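# Place tan bar as lower right stroke of a 6

## Task

Put one tan bar down flat with its length running toward and away from the robot so that its far end touches the near face of the yellow middle bar, at that bar's right-hand end, with the two bars' right edges lined up, forming the lower-right stroke of a figure 6. Do not disturb anything else, and finish with neither arm in contact with any bar.

## Robot and tools

Robot: two arms, left_arm and right_arm, each with six revolute joints and a two-finger gripper. The arms' names do not match the image sides.

Frames: the scene frame has its origin at table-top height, halfway between the two nominal arm bases. +x points out over the table, +z points up, and left_arm sits on the +y side. The measured base of left_arm is at (-0.006, +0.246, 0) m with quat_wxyz (+1.000, 0, 0, +0.019). The base of right_arm is at (0, -0.273, 0) m with quat_wxyz (+1.000, 0, 0, -0.006). Each arm reports its end_effector_position (metres) and end_effector_quat_wxyz in its own base frame. That point lies between the finger pads, about 1 cm short of the tips. The gripper's fingers point along its +z axis and close along its y axis. Reported hand poses can be off by a few centimetres, more at long reach. Fixed cameras and the table use the scene frame.

Row layout: every command row is one flat list of 14 numbers covering both arms, even if only one arm moves. The first 7 are for left_arm and the last 7 for right_arm. Within each arm the order is shoulder (joint2), elbow (joint3), wrist roll (joint6), wrist pitch (joint4), waist (joint1), wrist yaw (joint5), then the gripper opening. The joint numbers are absolute target angles in radians, not offsets. Stated ranges are: shoulder 0.000 to 3.142, elbow 0.000 to 3.142, wrist roll -2.094 to 2.094, wrist pitch -1.571 to 1.571, waist -2.618 to 3.054, wrist yaw -1.571 to 1.571. The real stops may sit up to 0.059 rad either side of these. A target more than 0.059 rad beyond a stated end, and further out than the current angle, is refused. The opening runs from -1 (closed) to +1 (fully open, about 0.094 m between the pads). To keep an arm or gripper as it is, repeat its current Joint targets and its current opening. A 0 is a real command.

Tools:
- execute_actions(actions, cameras): actions is a list of up to 15 actions. Each action is a table of up to 15 rows, one row per 1/30 s step. A short table keeps its last row until the 15 steps are done. Images come back only for an empty list or when cameras names them.
- move(target, speed, blend, opening_speed, grip_force, blocking, cameras): target is one 14-number row or a list of up to 15 rows, all absolute joint angles. The joints travel together along a joint-space path, so the hands trace curves. Nothing is avoided along the way. speed is in rad/s for the joint with the longest travel, 0.01 to 12.57, default 0.5. It can be one value or one per target. blend (rad) rounds corners between listed targets; 0 stops at each. opening_speed is the rate of change of the opening per second, at least 0.2. grip_force is the per-pad force limit in newtons, 10 to 50, one value or one per arm. It persists, and low values make the fingers close slowly. With blocking=false the call returns after about 0.5 s while motion continues, and a new move replaces the old one. The result adds a move: line such as done, off_target, moving, held or fault. limits=held means some steps were withheld.
- wait(seconds 0 to 10, cameras): lets the scene run while both arms hold their last command.
- stop(cameras): brakes a running move. Fast moves need more room to brake.
- zoom_image(camera, region): camera is cam_head_left or cam_head_right (672x504 each). region is [x0, y0, x1, y1] in pixels from the top-left, at most 504 by 504.
- read_manual(section): licence texts only.
- finished_scene(scene): ends the current scene, with its number. Make no further calls in the same reply after ending scene 1.

Result lines: Joint positions and Joint velocities give one block per arm in the row order, plus the gap between the finger pads (m). Joint targets gives where the joints are being driven now. Tool commands gives the current gripper commands. grip_measured uses the opening scale and reads slightly wide when empty. grip_effort_nm is the gripper motor's averaged effort; negative means closing. Joint torques include the arm's own weight. "joint sent to its limit" means a target was clipped at a stop. "joint command not followed" means the clearance check altered that step. Joint velocities may read "within noise". Action calls also list joint positions at some steps.

Motion limits: each joint target may lead its measured angle by at most 0.339 rad for waist, shoulder and elbow, and 2.2 rad for the wrist joints. If targets would move a gripper more than 200 mm, that arm's targets are scaled back. Small turns may not start, and far targets take several actions. The scene keeps running while you compose a reply.

Gripping: away from the ends of the scale, the fingers go to where grip_measured matches your number. On contact, squeeze grows about 1 N per 0.001 below the touch reading, then jumps to the force limit. To release, command well above grip_measured.

Avoid: dropping the bar, releasing it while it moves, fast impacts, hard pushes, and anything ending up off the table. Avoid contact between the arms, including one gripper closing on the other's fingers. Avoid strain on the wrist-camera cables; cable contact counts as the hand touching. Stretched or straining arms heat their motors. MOTOR HOT appears at 75 °C, a fault folds the arm at 90 °C, and at 100 °C the arm goes limp. Every arm stop can cost.

Each tool is called by a JSON object that holds its "op" and its "data".

## Session

{"op": "execute_actions", "data": {"actions": []}}

Nothing of this call was run. Scene 2 begins with your next reply.

{"op": "execute_actions", "data": {"actions": []}}

{"op": "zoom_image", "data": {"camera": "cam_head_left", "region": [160, 110, 360, 260]}}

{"op": "zoom_image", "data": {"camera": "cam_head_right", "region": [160, 110, 360, 260]}}

Scene clock: 0.00 s.
left_arm: end_effector_position=(+0.4016, +0.0379, +0.1109) grip_measured=+1.000 grip_effort_nm=n/a end_effector_quat_wxyz=(+0.594, -0.068, +0.800, +0.046) | right_arm: end_effector_position=(+0.4052, +0.0114, +0.1024) grip_measured=+1.000 grip_effort_nm=n/a end_effector_quat_wxyz=(+0.585, +0.013, +0.811, -0.003)
Joint names: [shoulder, elbow, wrist roll, wrist pitch, waist, wrist yaw]
Joint positions: left_arm=[1.529 0.381 -0.043 0.853 0.039 -0.119 0.094] | right_arm=[1.553 0.392 0.037 0.84 0.06 0.077 0.094]
Joint velocities: within noise
Joint torques (N m): no reading
Motor temperatures (°C): left_arm=[31 33 26 30 28 28 26] | right_arm=[31 33 27 27 27 28 27]
Heat: left arm: 33 °C; right arm: 33 °C.
Joint targets: left_arm=[1.522 0.388 -0.043 0.855 0.039 -0.120] | right_arm=[1.545 0.400 0.036 0.844 0.060 0.078]
Tool commands: left_gripper/opening=+1.0 right_gripper/opening=+1.0

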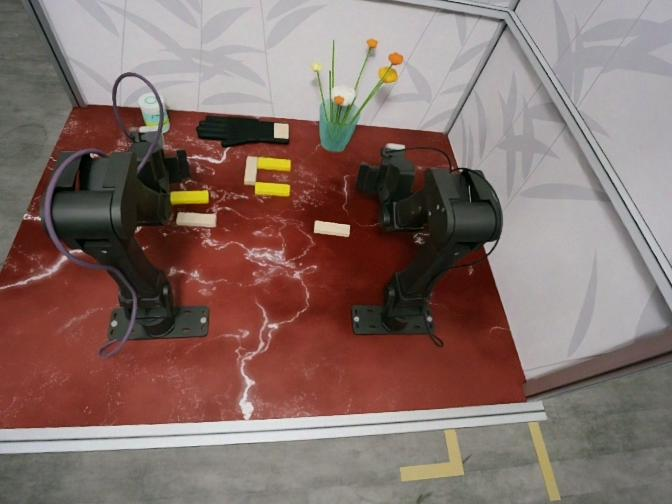

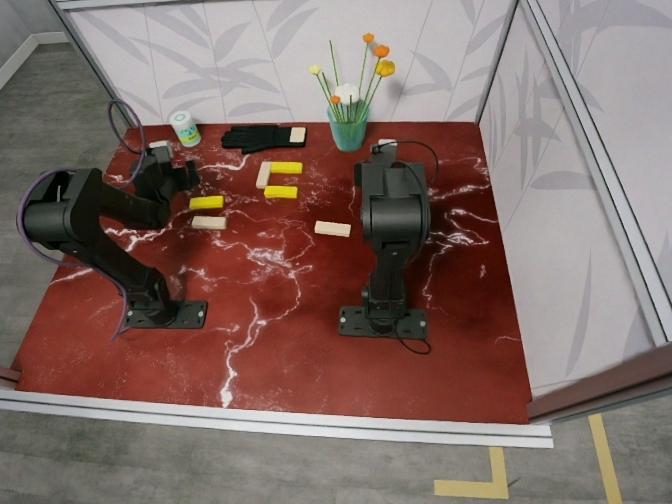

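Scaled by 2.520.

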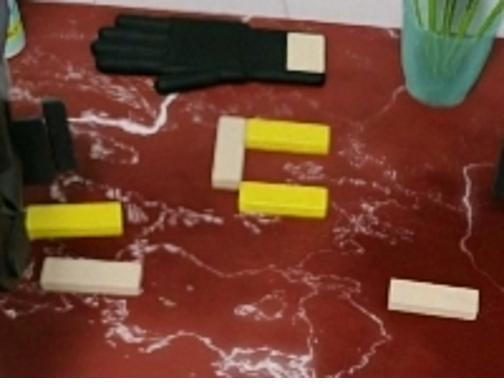

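Scaled by 2.520.

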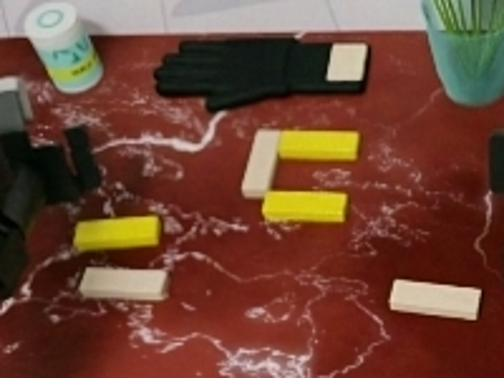

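{"op": "move", "data": {"target": [[1.522,0.388,-0.043,0.855,0.039,-0.12,1,1.655,1.171,-0.922,-1.086,0.5,-0.01,1],[1.522,0.388,-0.043,0.855,0.039,-0.12,1,1.725,1.029,-0.922,-0.875,0.5,-0.01,1],[1.522,0.388,-0.043,0.855,0.039,-0.12,1,1.725,1.029,-0.922,-0.875,0.5,-0.01,-0.7]], "speed": [1.3,0.4,0.5], "blend": [0.02,0,0], "opening_speed": 1.2, "cameras": ["all"]}}

{"op": "zoom_image", "data": {"camera": "cam_head_left", "region": [200, 130, 400, 280]}}

{"op": "move", "data": {"target": [[1.522,0.388,-0.043,0.855,0.039,-0.12,1,1.655,1.171,-0.922,-1.086,0.5,-0.01,-0.7],[1.522,0.388,-0.043,0.855,0.039,-0.12,1,2.017,1.612,0.807,-1.166,0.762,-0.01,-0.7],[1.522,0.388,-0.043,0.855,0.039,-0.12,1,2.057,1.496,0.807,-1.01,0.762,-0.01,-0.7]], "speed": [0.5,1.0,0.4], "blend": [0.03,0.02,0], "cameras": ["all"]}}

{"op": "zoom_image", "data": {"camera": "cam_head_left", "region": [220, 140, 320, 240]}}

{"op": "zoom_image", "data": {"camera": "cam_head_right", "region": [220, 140, 320, 240]}}

Scene clock: 8.33 s.
left_arm: end_effector_position=(+0.4016, +0.0379, +0.1109) grip_measured=+1.000 grip_effort_nm=0.00 end_effector_quat_wxyz=(+0.594, -0.068, +0.800, +0.046) | right_arm: end_effector_position=(+0.2529, +0.1369, +0.0238) grip_measured=-0.421 grip_effort_nm=-1.04 end_effector_quat_wxyz=(+0.004, -0.650, +0.760, -0.004)
Joint names: [shoulder, elbow, wrist roll, wrist pitch, waist, wrist yaw]
Joint positions: left_arm=[1.529 0.381 -0.043 0.853 0.039 -0.119 0.094] | right_arm=[1.709 1.036 -0.917 -0.888 0.497 0.007 0.027]
Joint torques (N m): left_arm=[-6.16 5.91 -0.01 1.91 0.03 -0.04] | right_arm=[-5.07 4.86 -0.06 0.32 0.23 -0.15]
Heat: left arm: 34 °C; right arm: 34 °C.
Joint targets: left_arm=[1.522 0.388 -0.043 0.855 0.039 -0.120] | right_arm=[1.725 1.029 -0.922 -0.875 0.500 -0.010]
move: done

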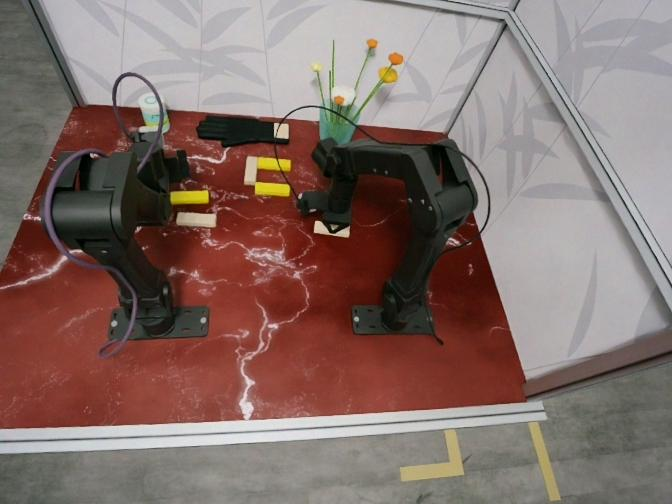

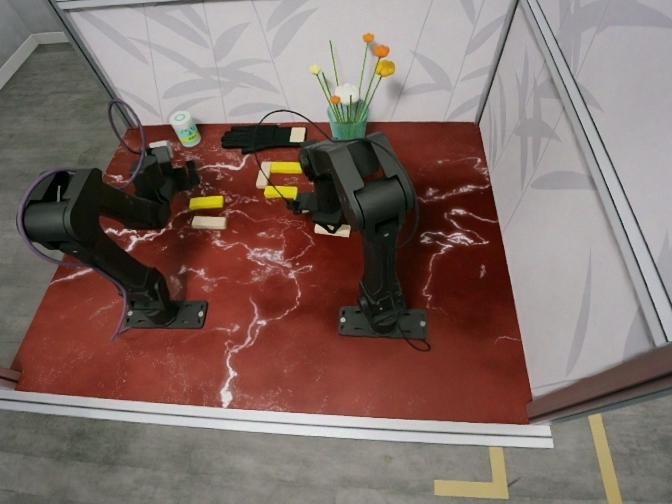

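Scaled by 2.520.

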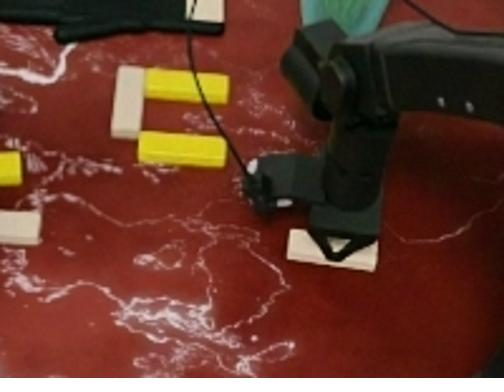

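Scene clock: 11.80 s.
left_arm: end_effector_position=(+0.4016, +0.0379, +0.1109) grip_measured=+1.000 grip_effort_nm=0.00 end_effector_quat_wxyz=(+0.594, -0.068, +0.800, +0.046) | right_arm: end_effector_position=(+0.2756, +0.2647, +0.0301) grip_measured=-0.421 grip_effort_nm=-1.04 end_effector_quat_wxyz=(+0.001, +0.021, +1.000, +0.005)
Joint names: [shoulder, elbow, wrist roll, wrist pitch, waist, wrist yaw]
Joint positions: left_arm=[1.529 0.381 -0.043 0.853 0.039 -0.119 0.094] | right_arm=[2.037 1.501 0.801 -1.025 0.76 -0.006 0.027]
Joint torques (N m): left_arm=[-6.13 5.9 -0.01 1.9 0.05 -0.04] | right_arm=[-8.18 5.27 0.03 0.32 0.14 -0.02]
Heat: left arm: 34 °C; right arm: 34 °C.
Joint targets: left_arm=[1.522 0.388 -0.043 0.855 0.039 -0.120] | right_arm=[2.057 1.496 0.807 -1.010 0.762 -0.010]
move: done

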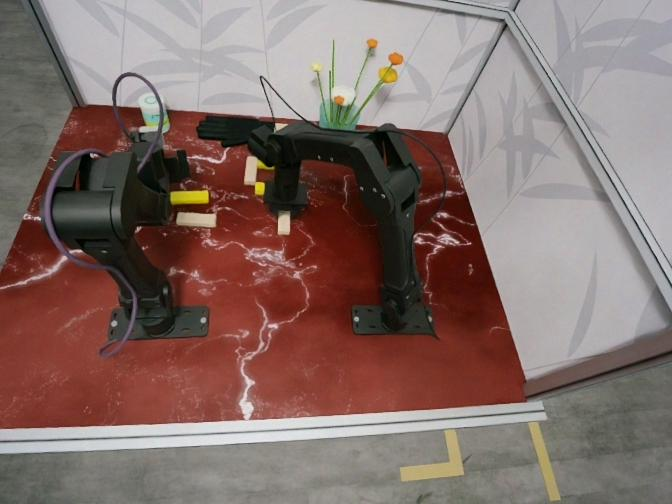

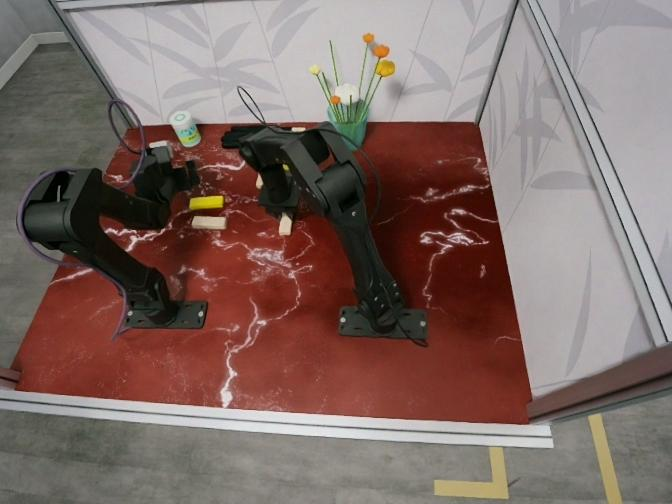

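Scaled by 5.040.

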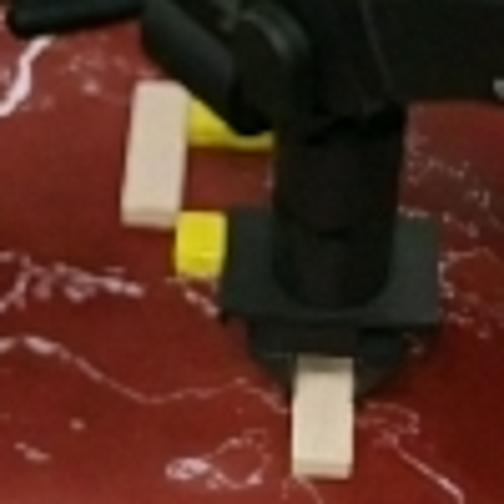

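Scaled by 5.040.

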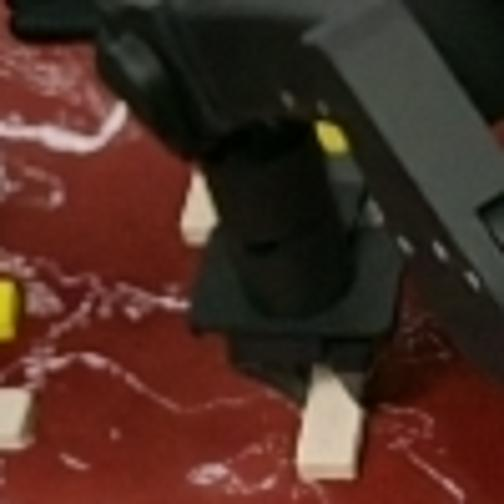

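{"op": "move", "data": {"target": [1.522,0.388,-0.043,0.855,0.039,-0.12,1,2.155,1.645,0.743,-1.061,0.702,-0.01,-0.7], "speed": 0.3, "cameras": ["all"]}}

{"op": "zoom_image", "data": {"camera": "cam_head_left", "region": [220, 140, 320, 240]}}

{"op": "zoom_image", "data": {"camera": "cam_head_right", "region": [220, 140, 320, 240]}}

Scene clock: 15.80 s.
left_arm: end_effector_position=(+0.4016, +0.0379, +0.1109) grip_measured=+1.000 grip_effort_nm=0.00 end_effector_quat_wxyz=(+0.594, -0.068, +0.800, +0.046) | right_arm: end_effector_position=(+0.3073, +0.2652, +0.0260) grip_measured=-0.421 grip_effort_nm=-1.05 end_effector_quat_wxyz=(+0.002, +0.022, +1.000, +0.009)
Joint names: [shoulder, elbow, wrist roll, wrist pitch, waist, wrist yaw]
Joint positions: left_arm=[1.529 0.381 -0.043 0.853 0.039 -0.119 0.094] | right_arm=[2.124 1.617 0.749 -1.047 0.705 -0.011 0.027]
Joint torques (N m): left_arm=[-6.15 5.93 -0.01 1.9 0.03 -0.03] | right_arm=[-8.12 8.21 -0.1 0.08 -0.23 0.02]
Motor temperatures (°C): left_arm=[31 34 26 35 28 28 26] | right_arm=[32 35 27 28 27 28 28]
Heat: left arm: 35 °C; right arm: 35 °C.
Joint targets: left_arm=[1.522 0.388 -0.043 0.855 0.039 -0.120] | right_arm=[2.155 1.645 0.743 -1.061 0.702 -0.010]
move: done

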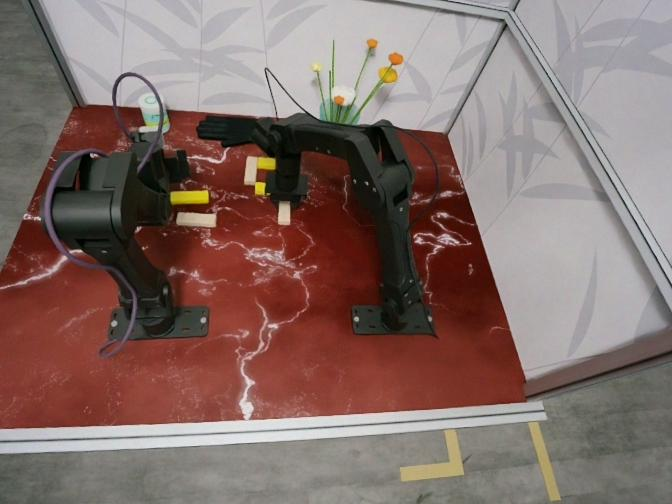

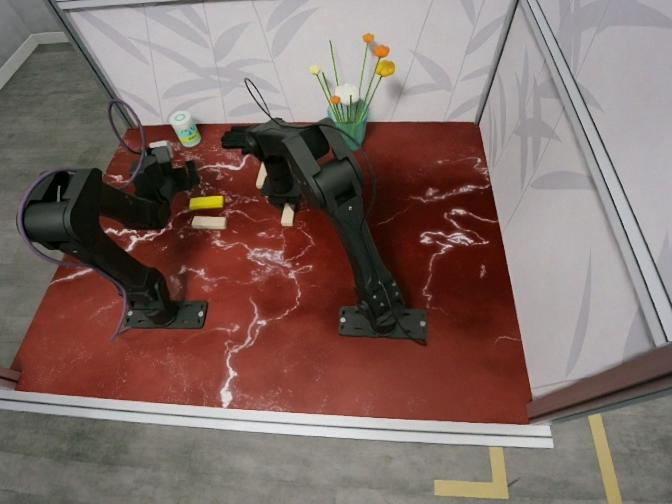

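Scaled by 5.040.

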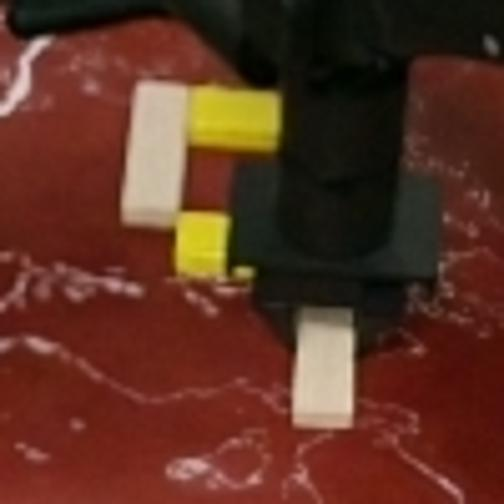

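Scaled by 5.040.

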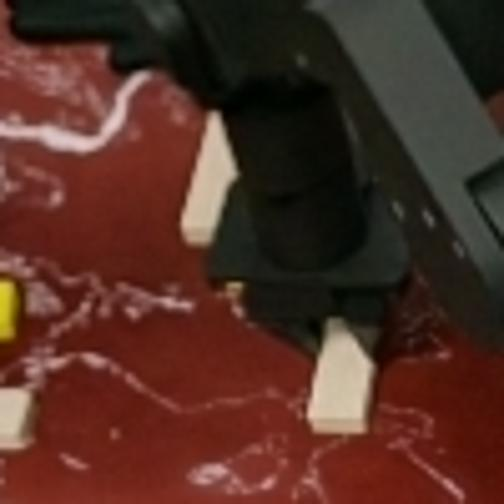

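{"op": "move", "data": {"target": [1.522,0.388,-0.043,0.855,0.039,-0.12,1,2.175,1.672,0.735,-1.069,0.697,-0.01,-0.7], "speed": 0.15, "cameras": ["all"]}}

{"op": "zoom_image", "data": {"camera": "cam_head_left", "region": [220, 140, 320, 240]}}

{"op": "zoom_image", "data": {"camera": "cam_head_right", "region": [220, 140, 320, 240]}}

Scene clock: 18.07 s.
left_arm: end_effector_position=(+0.4016, +0.0379, +0.1109) grip_measured=+1.000 grip_effort_nm=0.00 end_effector_quat_wxyz=(+0.594, -0.068, +0.800, +0.046) | right_arm: end_effector_position=(+0.3104, +0.2662, +0.0257) grip_measured=-0.421 grip_effort_nm=-1.05 end_effector_quat_wxyz=(+0.000, +0.019, +1.000, +0.007)
Joint names: [shoulder, elbow, wrist roll, wrist pitch, waist, wrist yaw]
Joint positions: left_arm=[1.529 0.381 -0.043 0.853 0.039 -0.119 0.094] | right_arm=[2.142 1.644 0.74 -1.063 0.702 -0.011 0.027]
Joint torques (N m): left_arm=[-6.13 5.91 -0.01 1.9 0.01 -0.04] | right_arm=[-8.03 8.2 -0.07 0.11 -0.49 0.01]
Heat: left arm: 35 °C; right arm: 35 °C.
Joint targets: left_arm=[1.522 0.388 -0.043 0.855 0.039 -0.120] | right_arm=[2.175 1.672 0.735 -1.069 0.697 -0.010]
move: done

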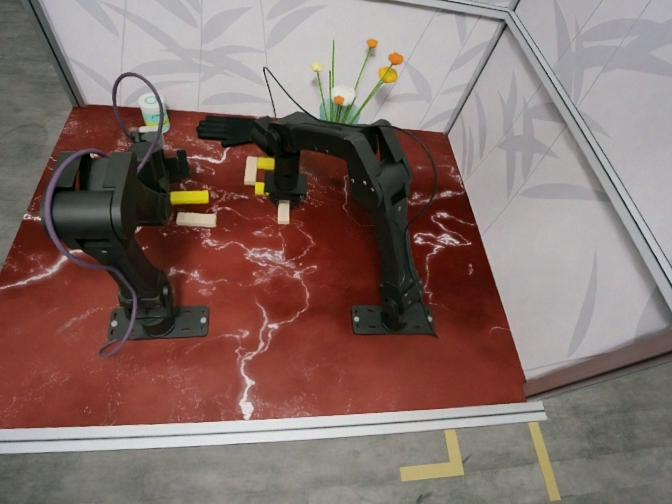

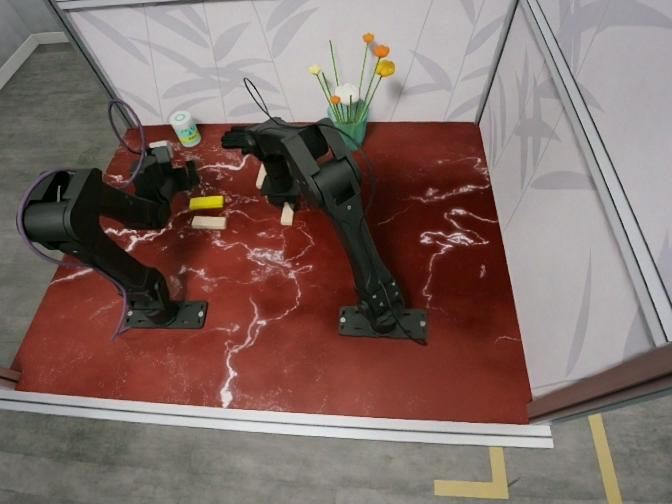

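Scaled by 5.040.

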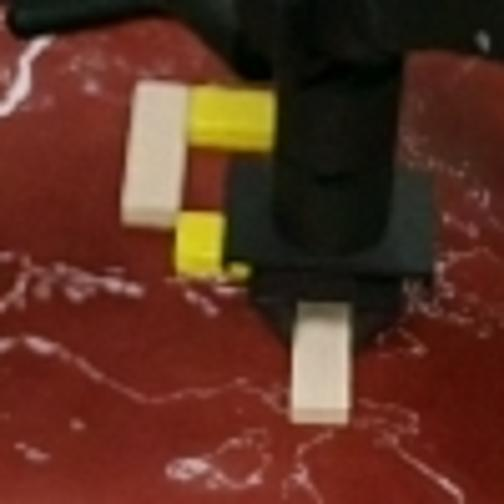

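Scaled by 5.040.

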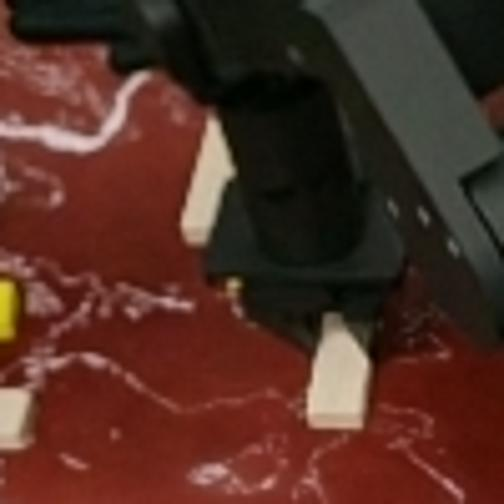

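{"op": "move", "data": {"target": [1.522,0.388,-0.043,0.855,0.039,-0.12,1,2.187,1.687,0.733,-1.073,0.693,-0.01,-0.7], "speed": 0.15, "cameras": ["all"]}}

{"op": "zoom_image", "data": {"camera": "cam_head_left", "region": [220, 140, 320, 240]}}

{"op": "zoom_image", "data": {"camera": "cam_head_right", "region": [220, 140, 320, 240]}}

Scene clock: 19.63 s.
left_arm: end_effector_position=(+0.4016, +0.0379, +0.1109) grip_measured=+1.000 grip_effort_nm=0.01 end_effector_quat_wxyz=(+0.594, -0.068, +0.800, +0.046) | right_arm: end_effector_position=(+0.3129, +0.2667, +0.0256) grip_measured=-0.421 grip_effort_nm=-1.05 end_effector_quat_wxyz=(-0.001, +0.019, +1.000, +0.007)
Joint names: [shoulder, elbow, wrist roll, wrist pitch, waist, wrist yaw]
Joint positions: left_arm=[1.529 0.381 -0.043 0.853 0.039 -0.119 0.094] | right_arm=[2.153 1.66 0.738 -1.07 0.699 -0.011 0.027]
Joint torques (N m): left_arm=[-6.16 5.89 -0.01 1.91 0.05 -0.04] | right_arm=[-8.06 8.23 -0.06 0.15 -0.49 0]
Heat: left arm: 35 °C; right arm: 35 °C.
Joint targets: left_arm=[1.522 0.388 -0.043 0.855 0.039 -0.120] | right_arm=[2.187 1.687 0.733 -1.073 0.693 -0.010]
move: done

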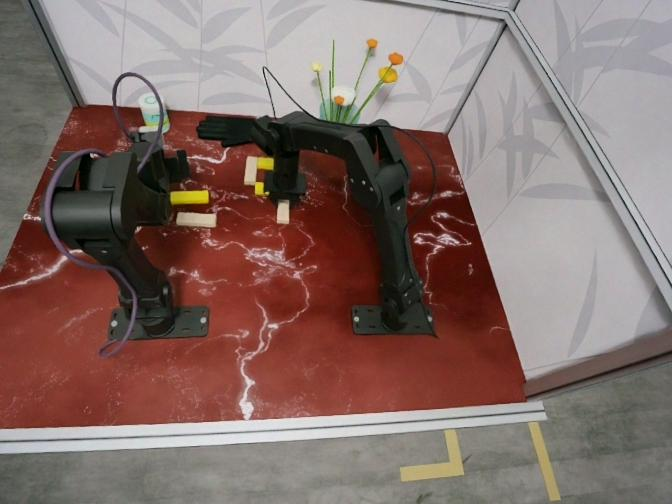

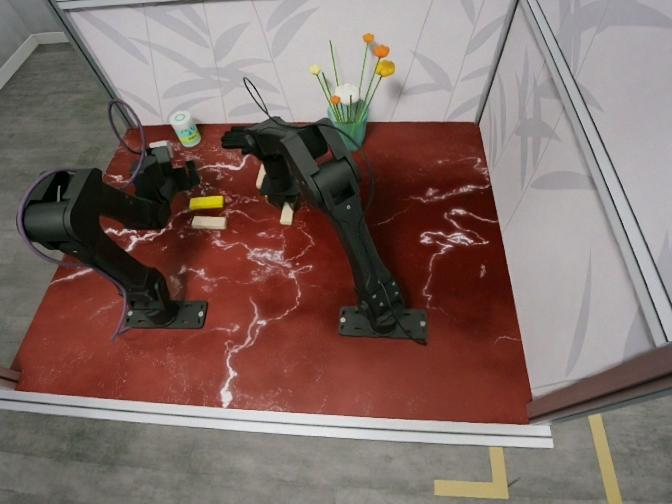

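Scaled by 5.040.

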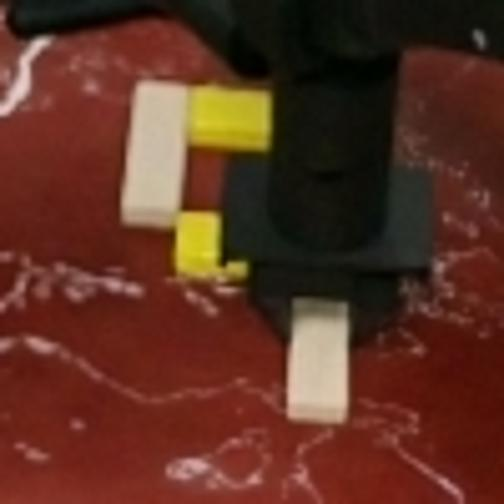

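Scaled by 5.040.

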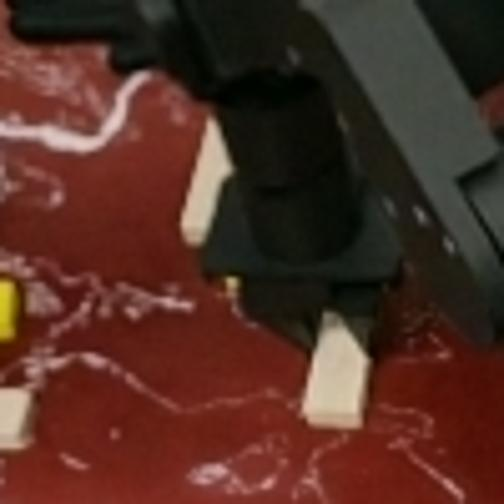

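{"op": "move", "data": {"target": [1.522,0.388,-0.043,0.855,0.039,-0.12,1,2.179,1.679,0.728,-1.072,0.687,-0.01,-0.7], "speed": 0.15, "cameras": ["all"]}}

{"op": "zoom_image", "data": {"camera": "cam_head_left", "region": [220, 140, 320, 240]}}

{"op": "zoom_image", "data": {"camera": "cam_head_right", "region": [220, 140, 320, 240]}}

Scene clock: 21.20 s.
left_arm: end_effector_position=(+0.4016, +0.0379, +0.1109) grip_measured=+1.000 grip_effort_nm=0.01 end_effector_quat_wxyz=(+0.594, -0.068, +0.800, +0.046) | right_arm: end_effector_position=(+0.3138, +0.2656, +0.0256) grip_measured=-0.421 grip_effort_nm=-1.05 end_effector_quat_wxyz=(-0.001, +0.019, +1.000, +0.007)
Joint names: [shoulder, elbow, wrist roll, wrist pitch, waist, wrist yaw]
Joint positions: left_arm=[1.529 0.381 -0.043 0.853 0.039 -0.119 0.094] | right_arm=[2.153 1.66 0.733 -1.07 0.695 -0.012 0.027]
Joint torques (N m): left_arm=[-6.17 5.9 -0.01 1.9 0.03 -0.04] | right_arm=[-8.69 7.43 -0.04 0.14 -0.75 0.01]
Heat: left arm: 36 °C; right arm: 35 °C.
Joint targets: left_arm=[1.522 0.388 -0.043 0.855 0.039 -0.120] | right_arm=[2.179 1.679 0.728 -1.072 0.687 -0.010]
move: done

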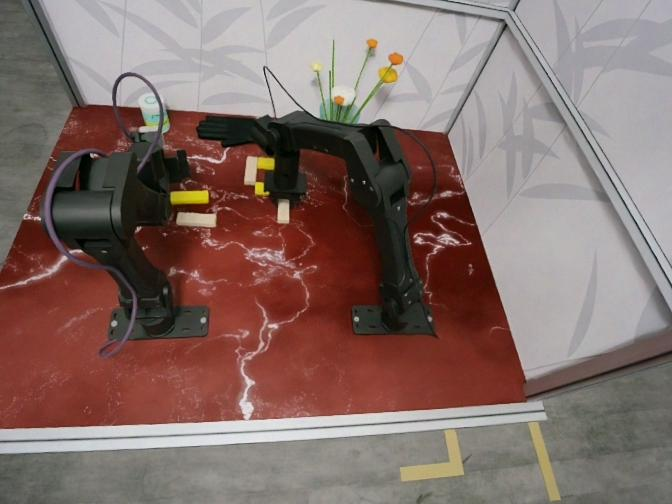

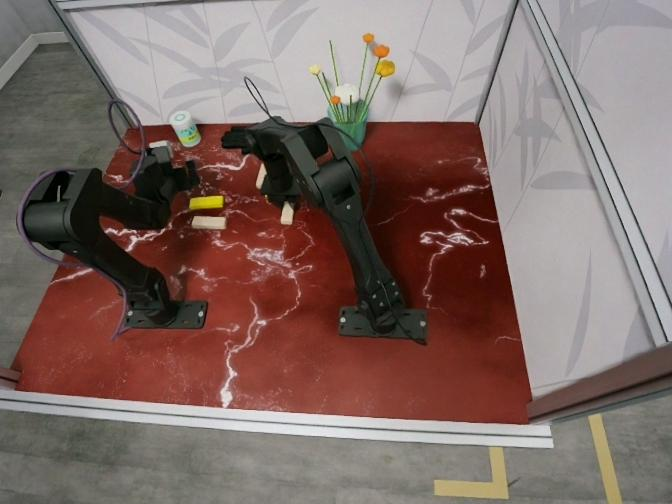

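Scaled by 5.040.

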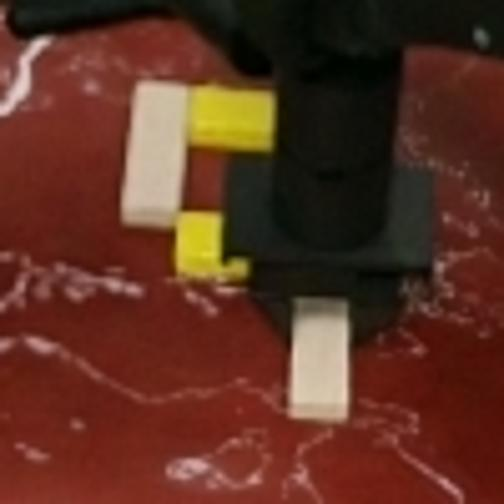

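Scaled by 5.040.

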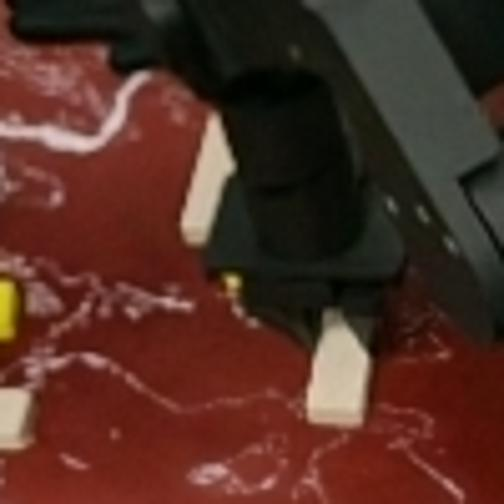

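{"op": "move", "data": {"target": [[1.522,0.388,-0.043,0.855,0.039,-0.12,1,2.165,1.672,0.728,-1.072,0.690,-0.01,-0.1],[1.522,0.388,-0.043,0.855,0.039,-0.12,1,2.133,1.887,0.728,-1.325,0.690,-0.01,0],[1.522,0.388,-0.043,0.855,0.039,-0.12,1,1.7,1.2,0.3,-1.05,0.2,-0.01,0]], "speed": [0.5,0.6,1.3], "opening_speed": 1.5, "blend": [0,0.1,0], "cameras": ["all"]}}

{"op": "zoom_image", "data": {"camera": "cam_head_left", "region": [235, 150, 310, 225]}}

{"op": "zoom_image", "data": {"camera": "cam_head_right", "region": [240, 155, 315, 230]}}

Scene clock: 26.17 s.
left_arm: end_effector_position=(+0.4016, +0.0379, +0.1109) grip_measured=+1.000 grip_effort_nm=0.01 end_effector_quat_wxyz=(+0.594, -0.068, +0.800, +0.046) | right_arm: end_effector_position=(+0.2924, +0.0623, +0.0561) grip_measured=-0.002 grip_effort_nm=0.07 end_effector_quat_wxyz=(-0.014, +0.053, +0.998, +0.002)
Joint names: [shoulder, elbow, wrist roll, wrist pitch, waist, wrist yaw]
Joint positions: left_arm=[1.529 0.381 -0.043 0.853 0.039 -0.119 0.094] | right_arm=[1.739 1.208 0.306 -1.067 0.199 -0.012 0.047]
Joint torques (N m): left_arm=[-6.15 5.93 0 1.9 0.05 -0.04] | right_arm=[-10.3 4.92 -0.05 0.31 -0.01 0.03]
Heat: left arm: 36 °C; right arm: 36 °C.
Joint targets: left_arm=[1.522 0.388 -0.043 0.855 0.039 -0.120] | right_arm=[1.700 1.200 0.300 -1.050 0.200 -0.010]
move: off_target (right_arm); blend cut to 0 rad at target 2; right_arm: the shoulder is farthest, 0.039 rad from its target

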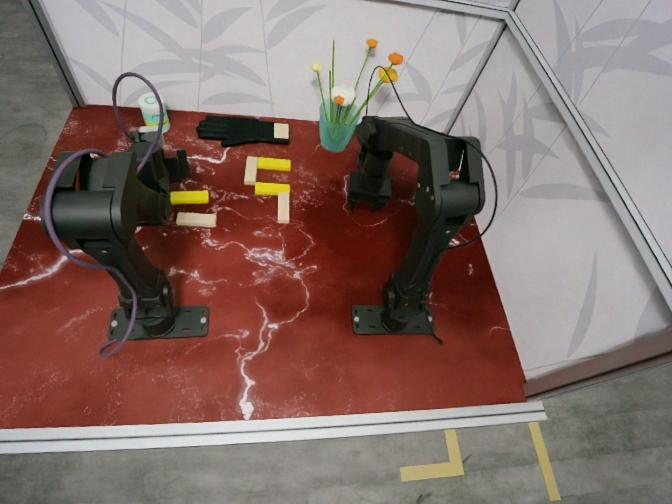

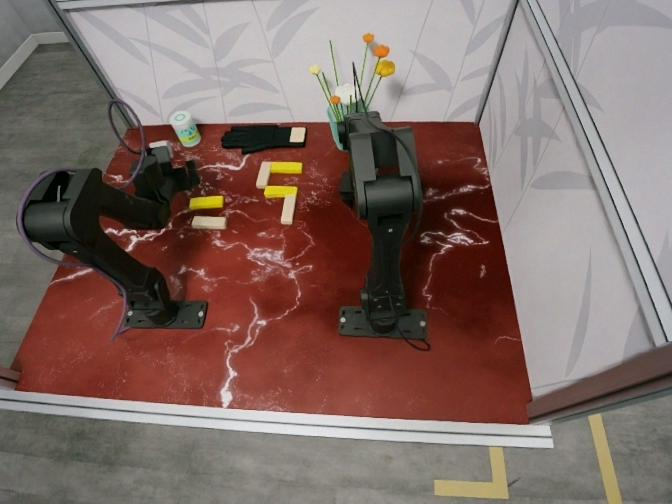

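Scaled by 6.720.

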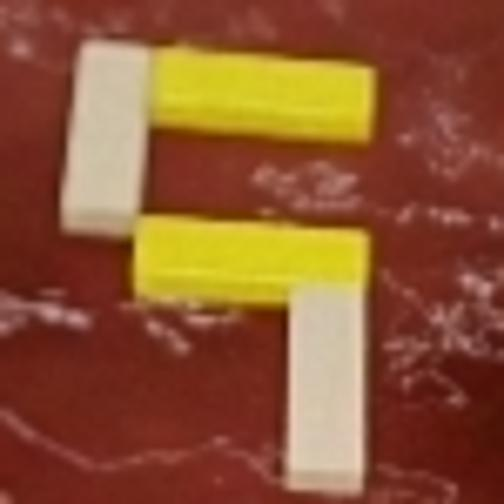

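Scaled by 6.720.

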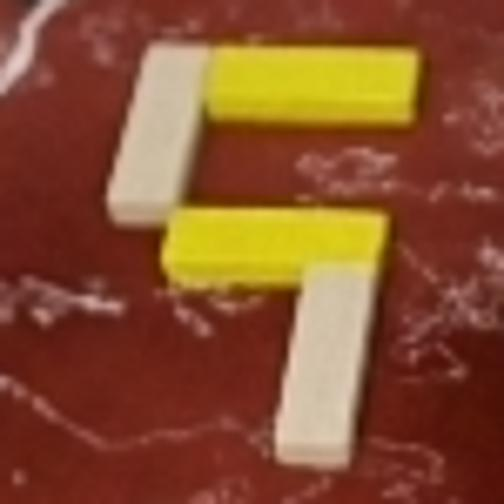

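{"op": "finished_scene", "data": {"scene": 2}}

The scene is finished: the task was done.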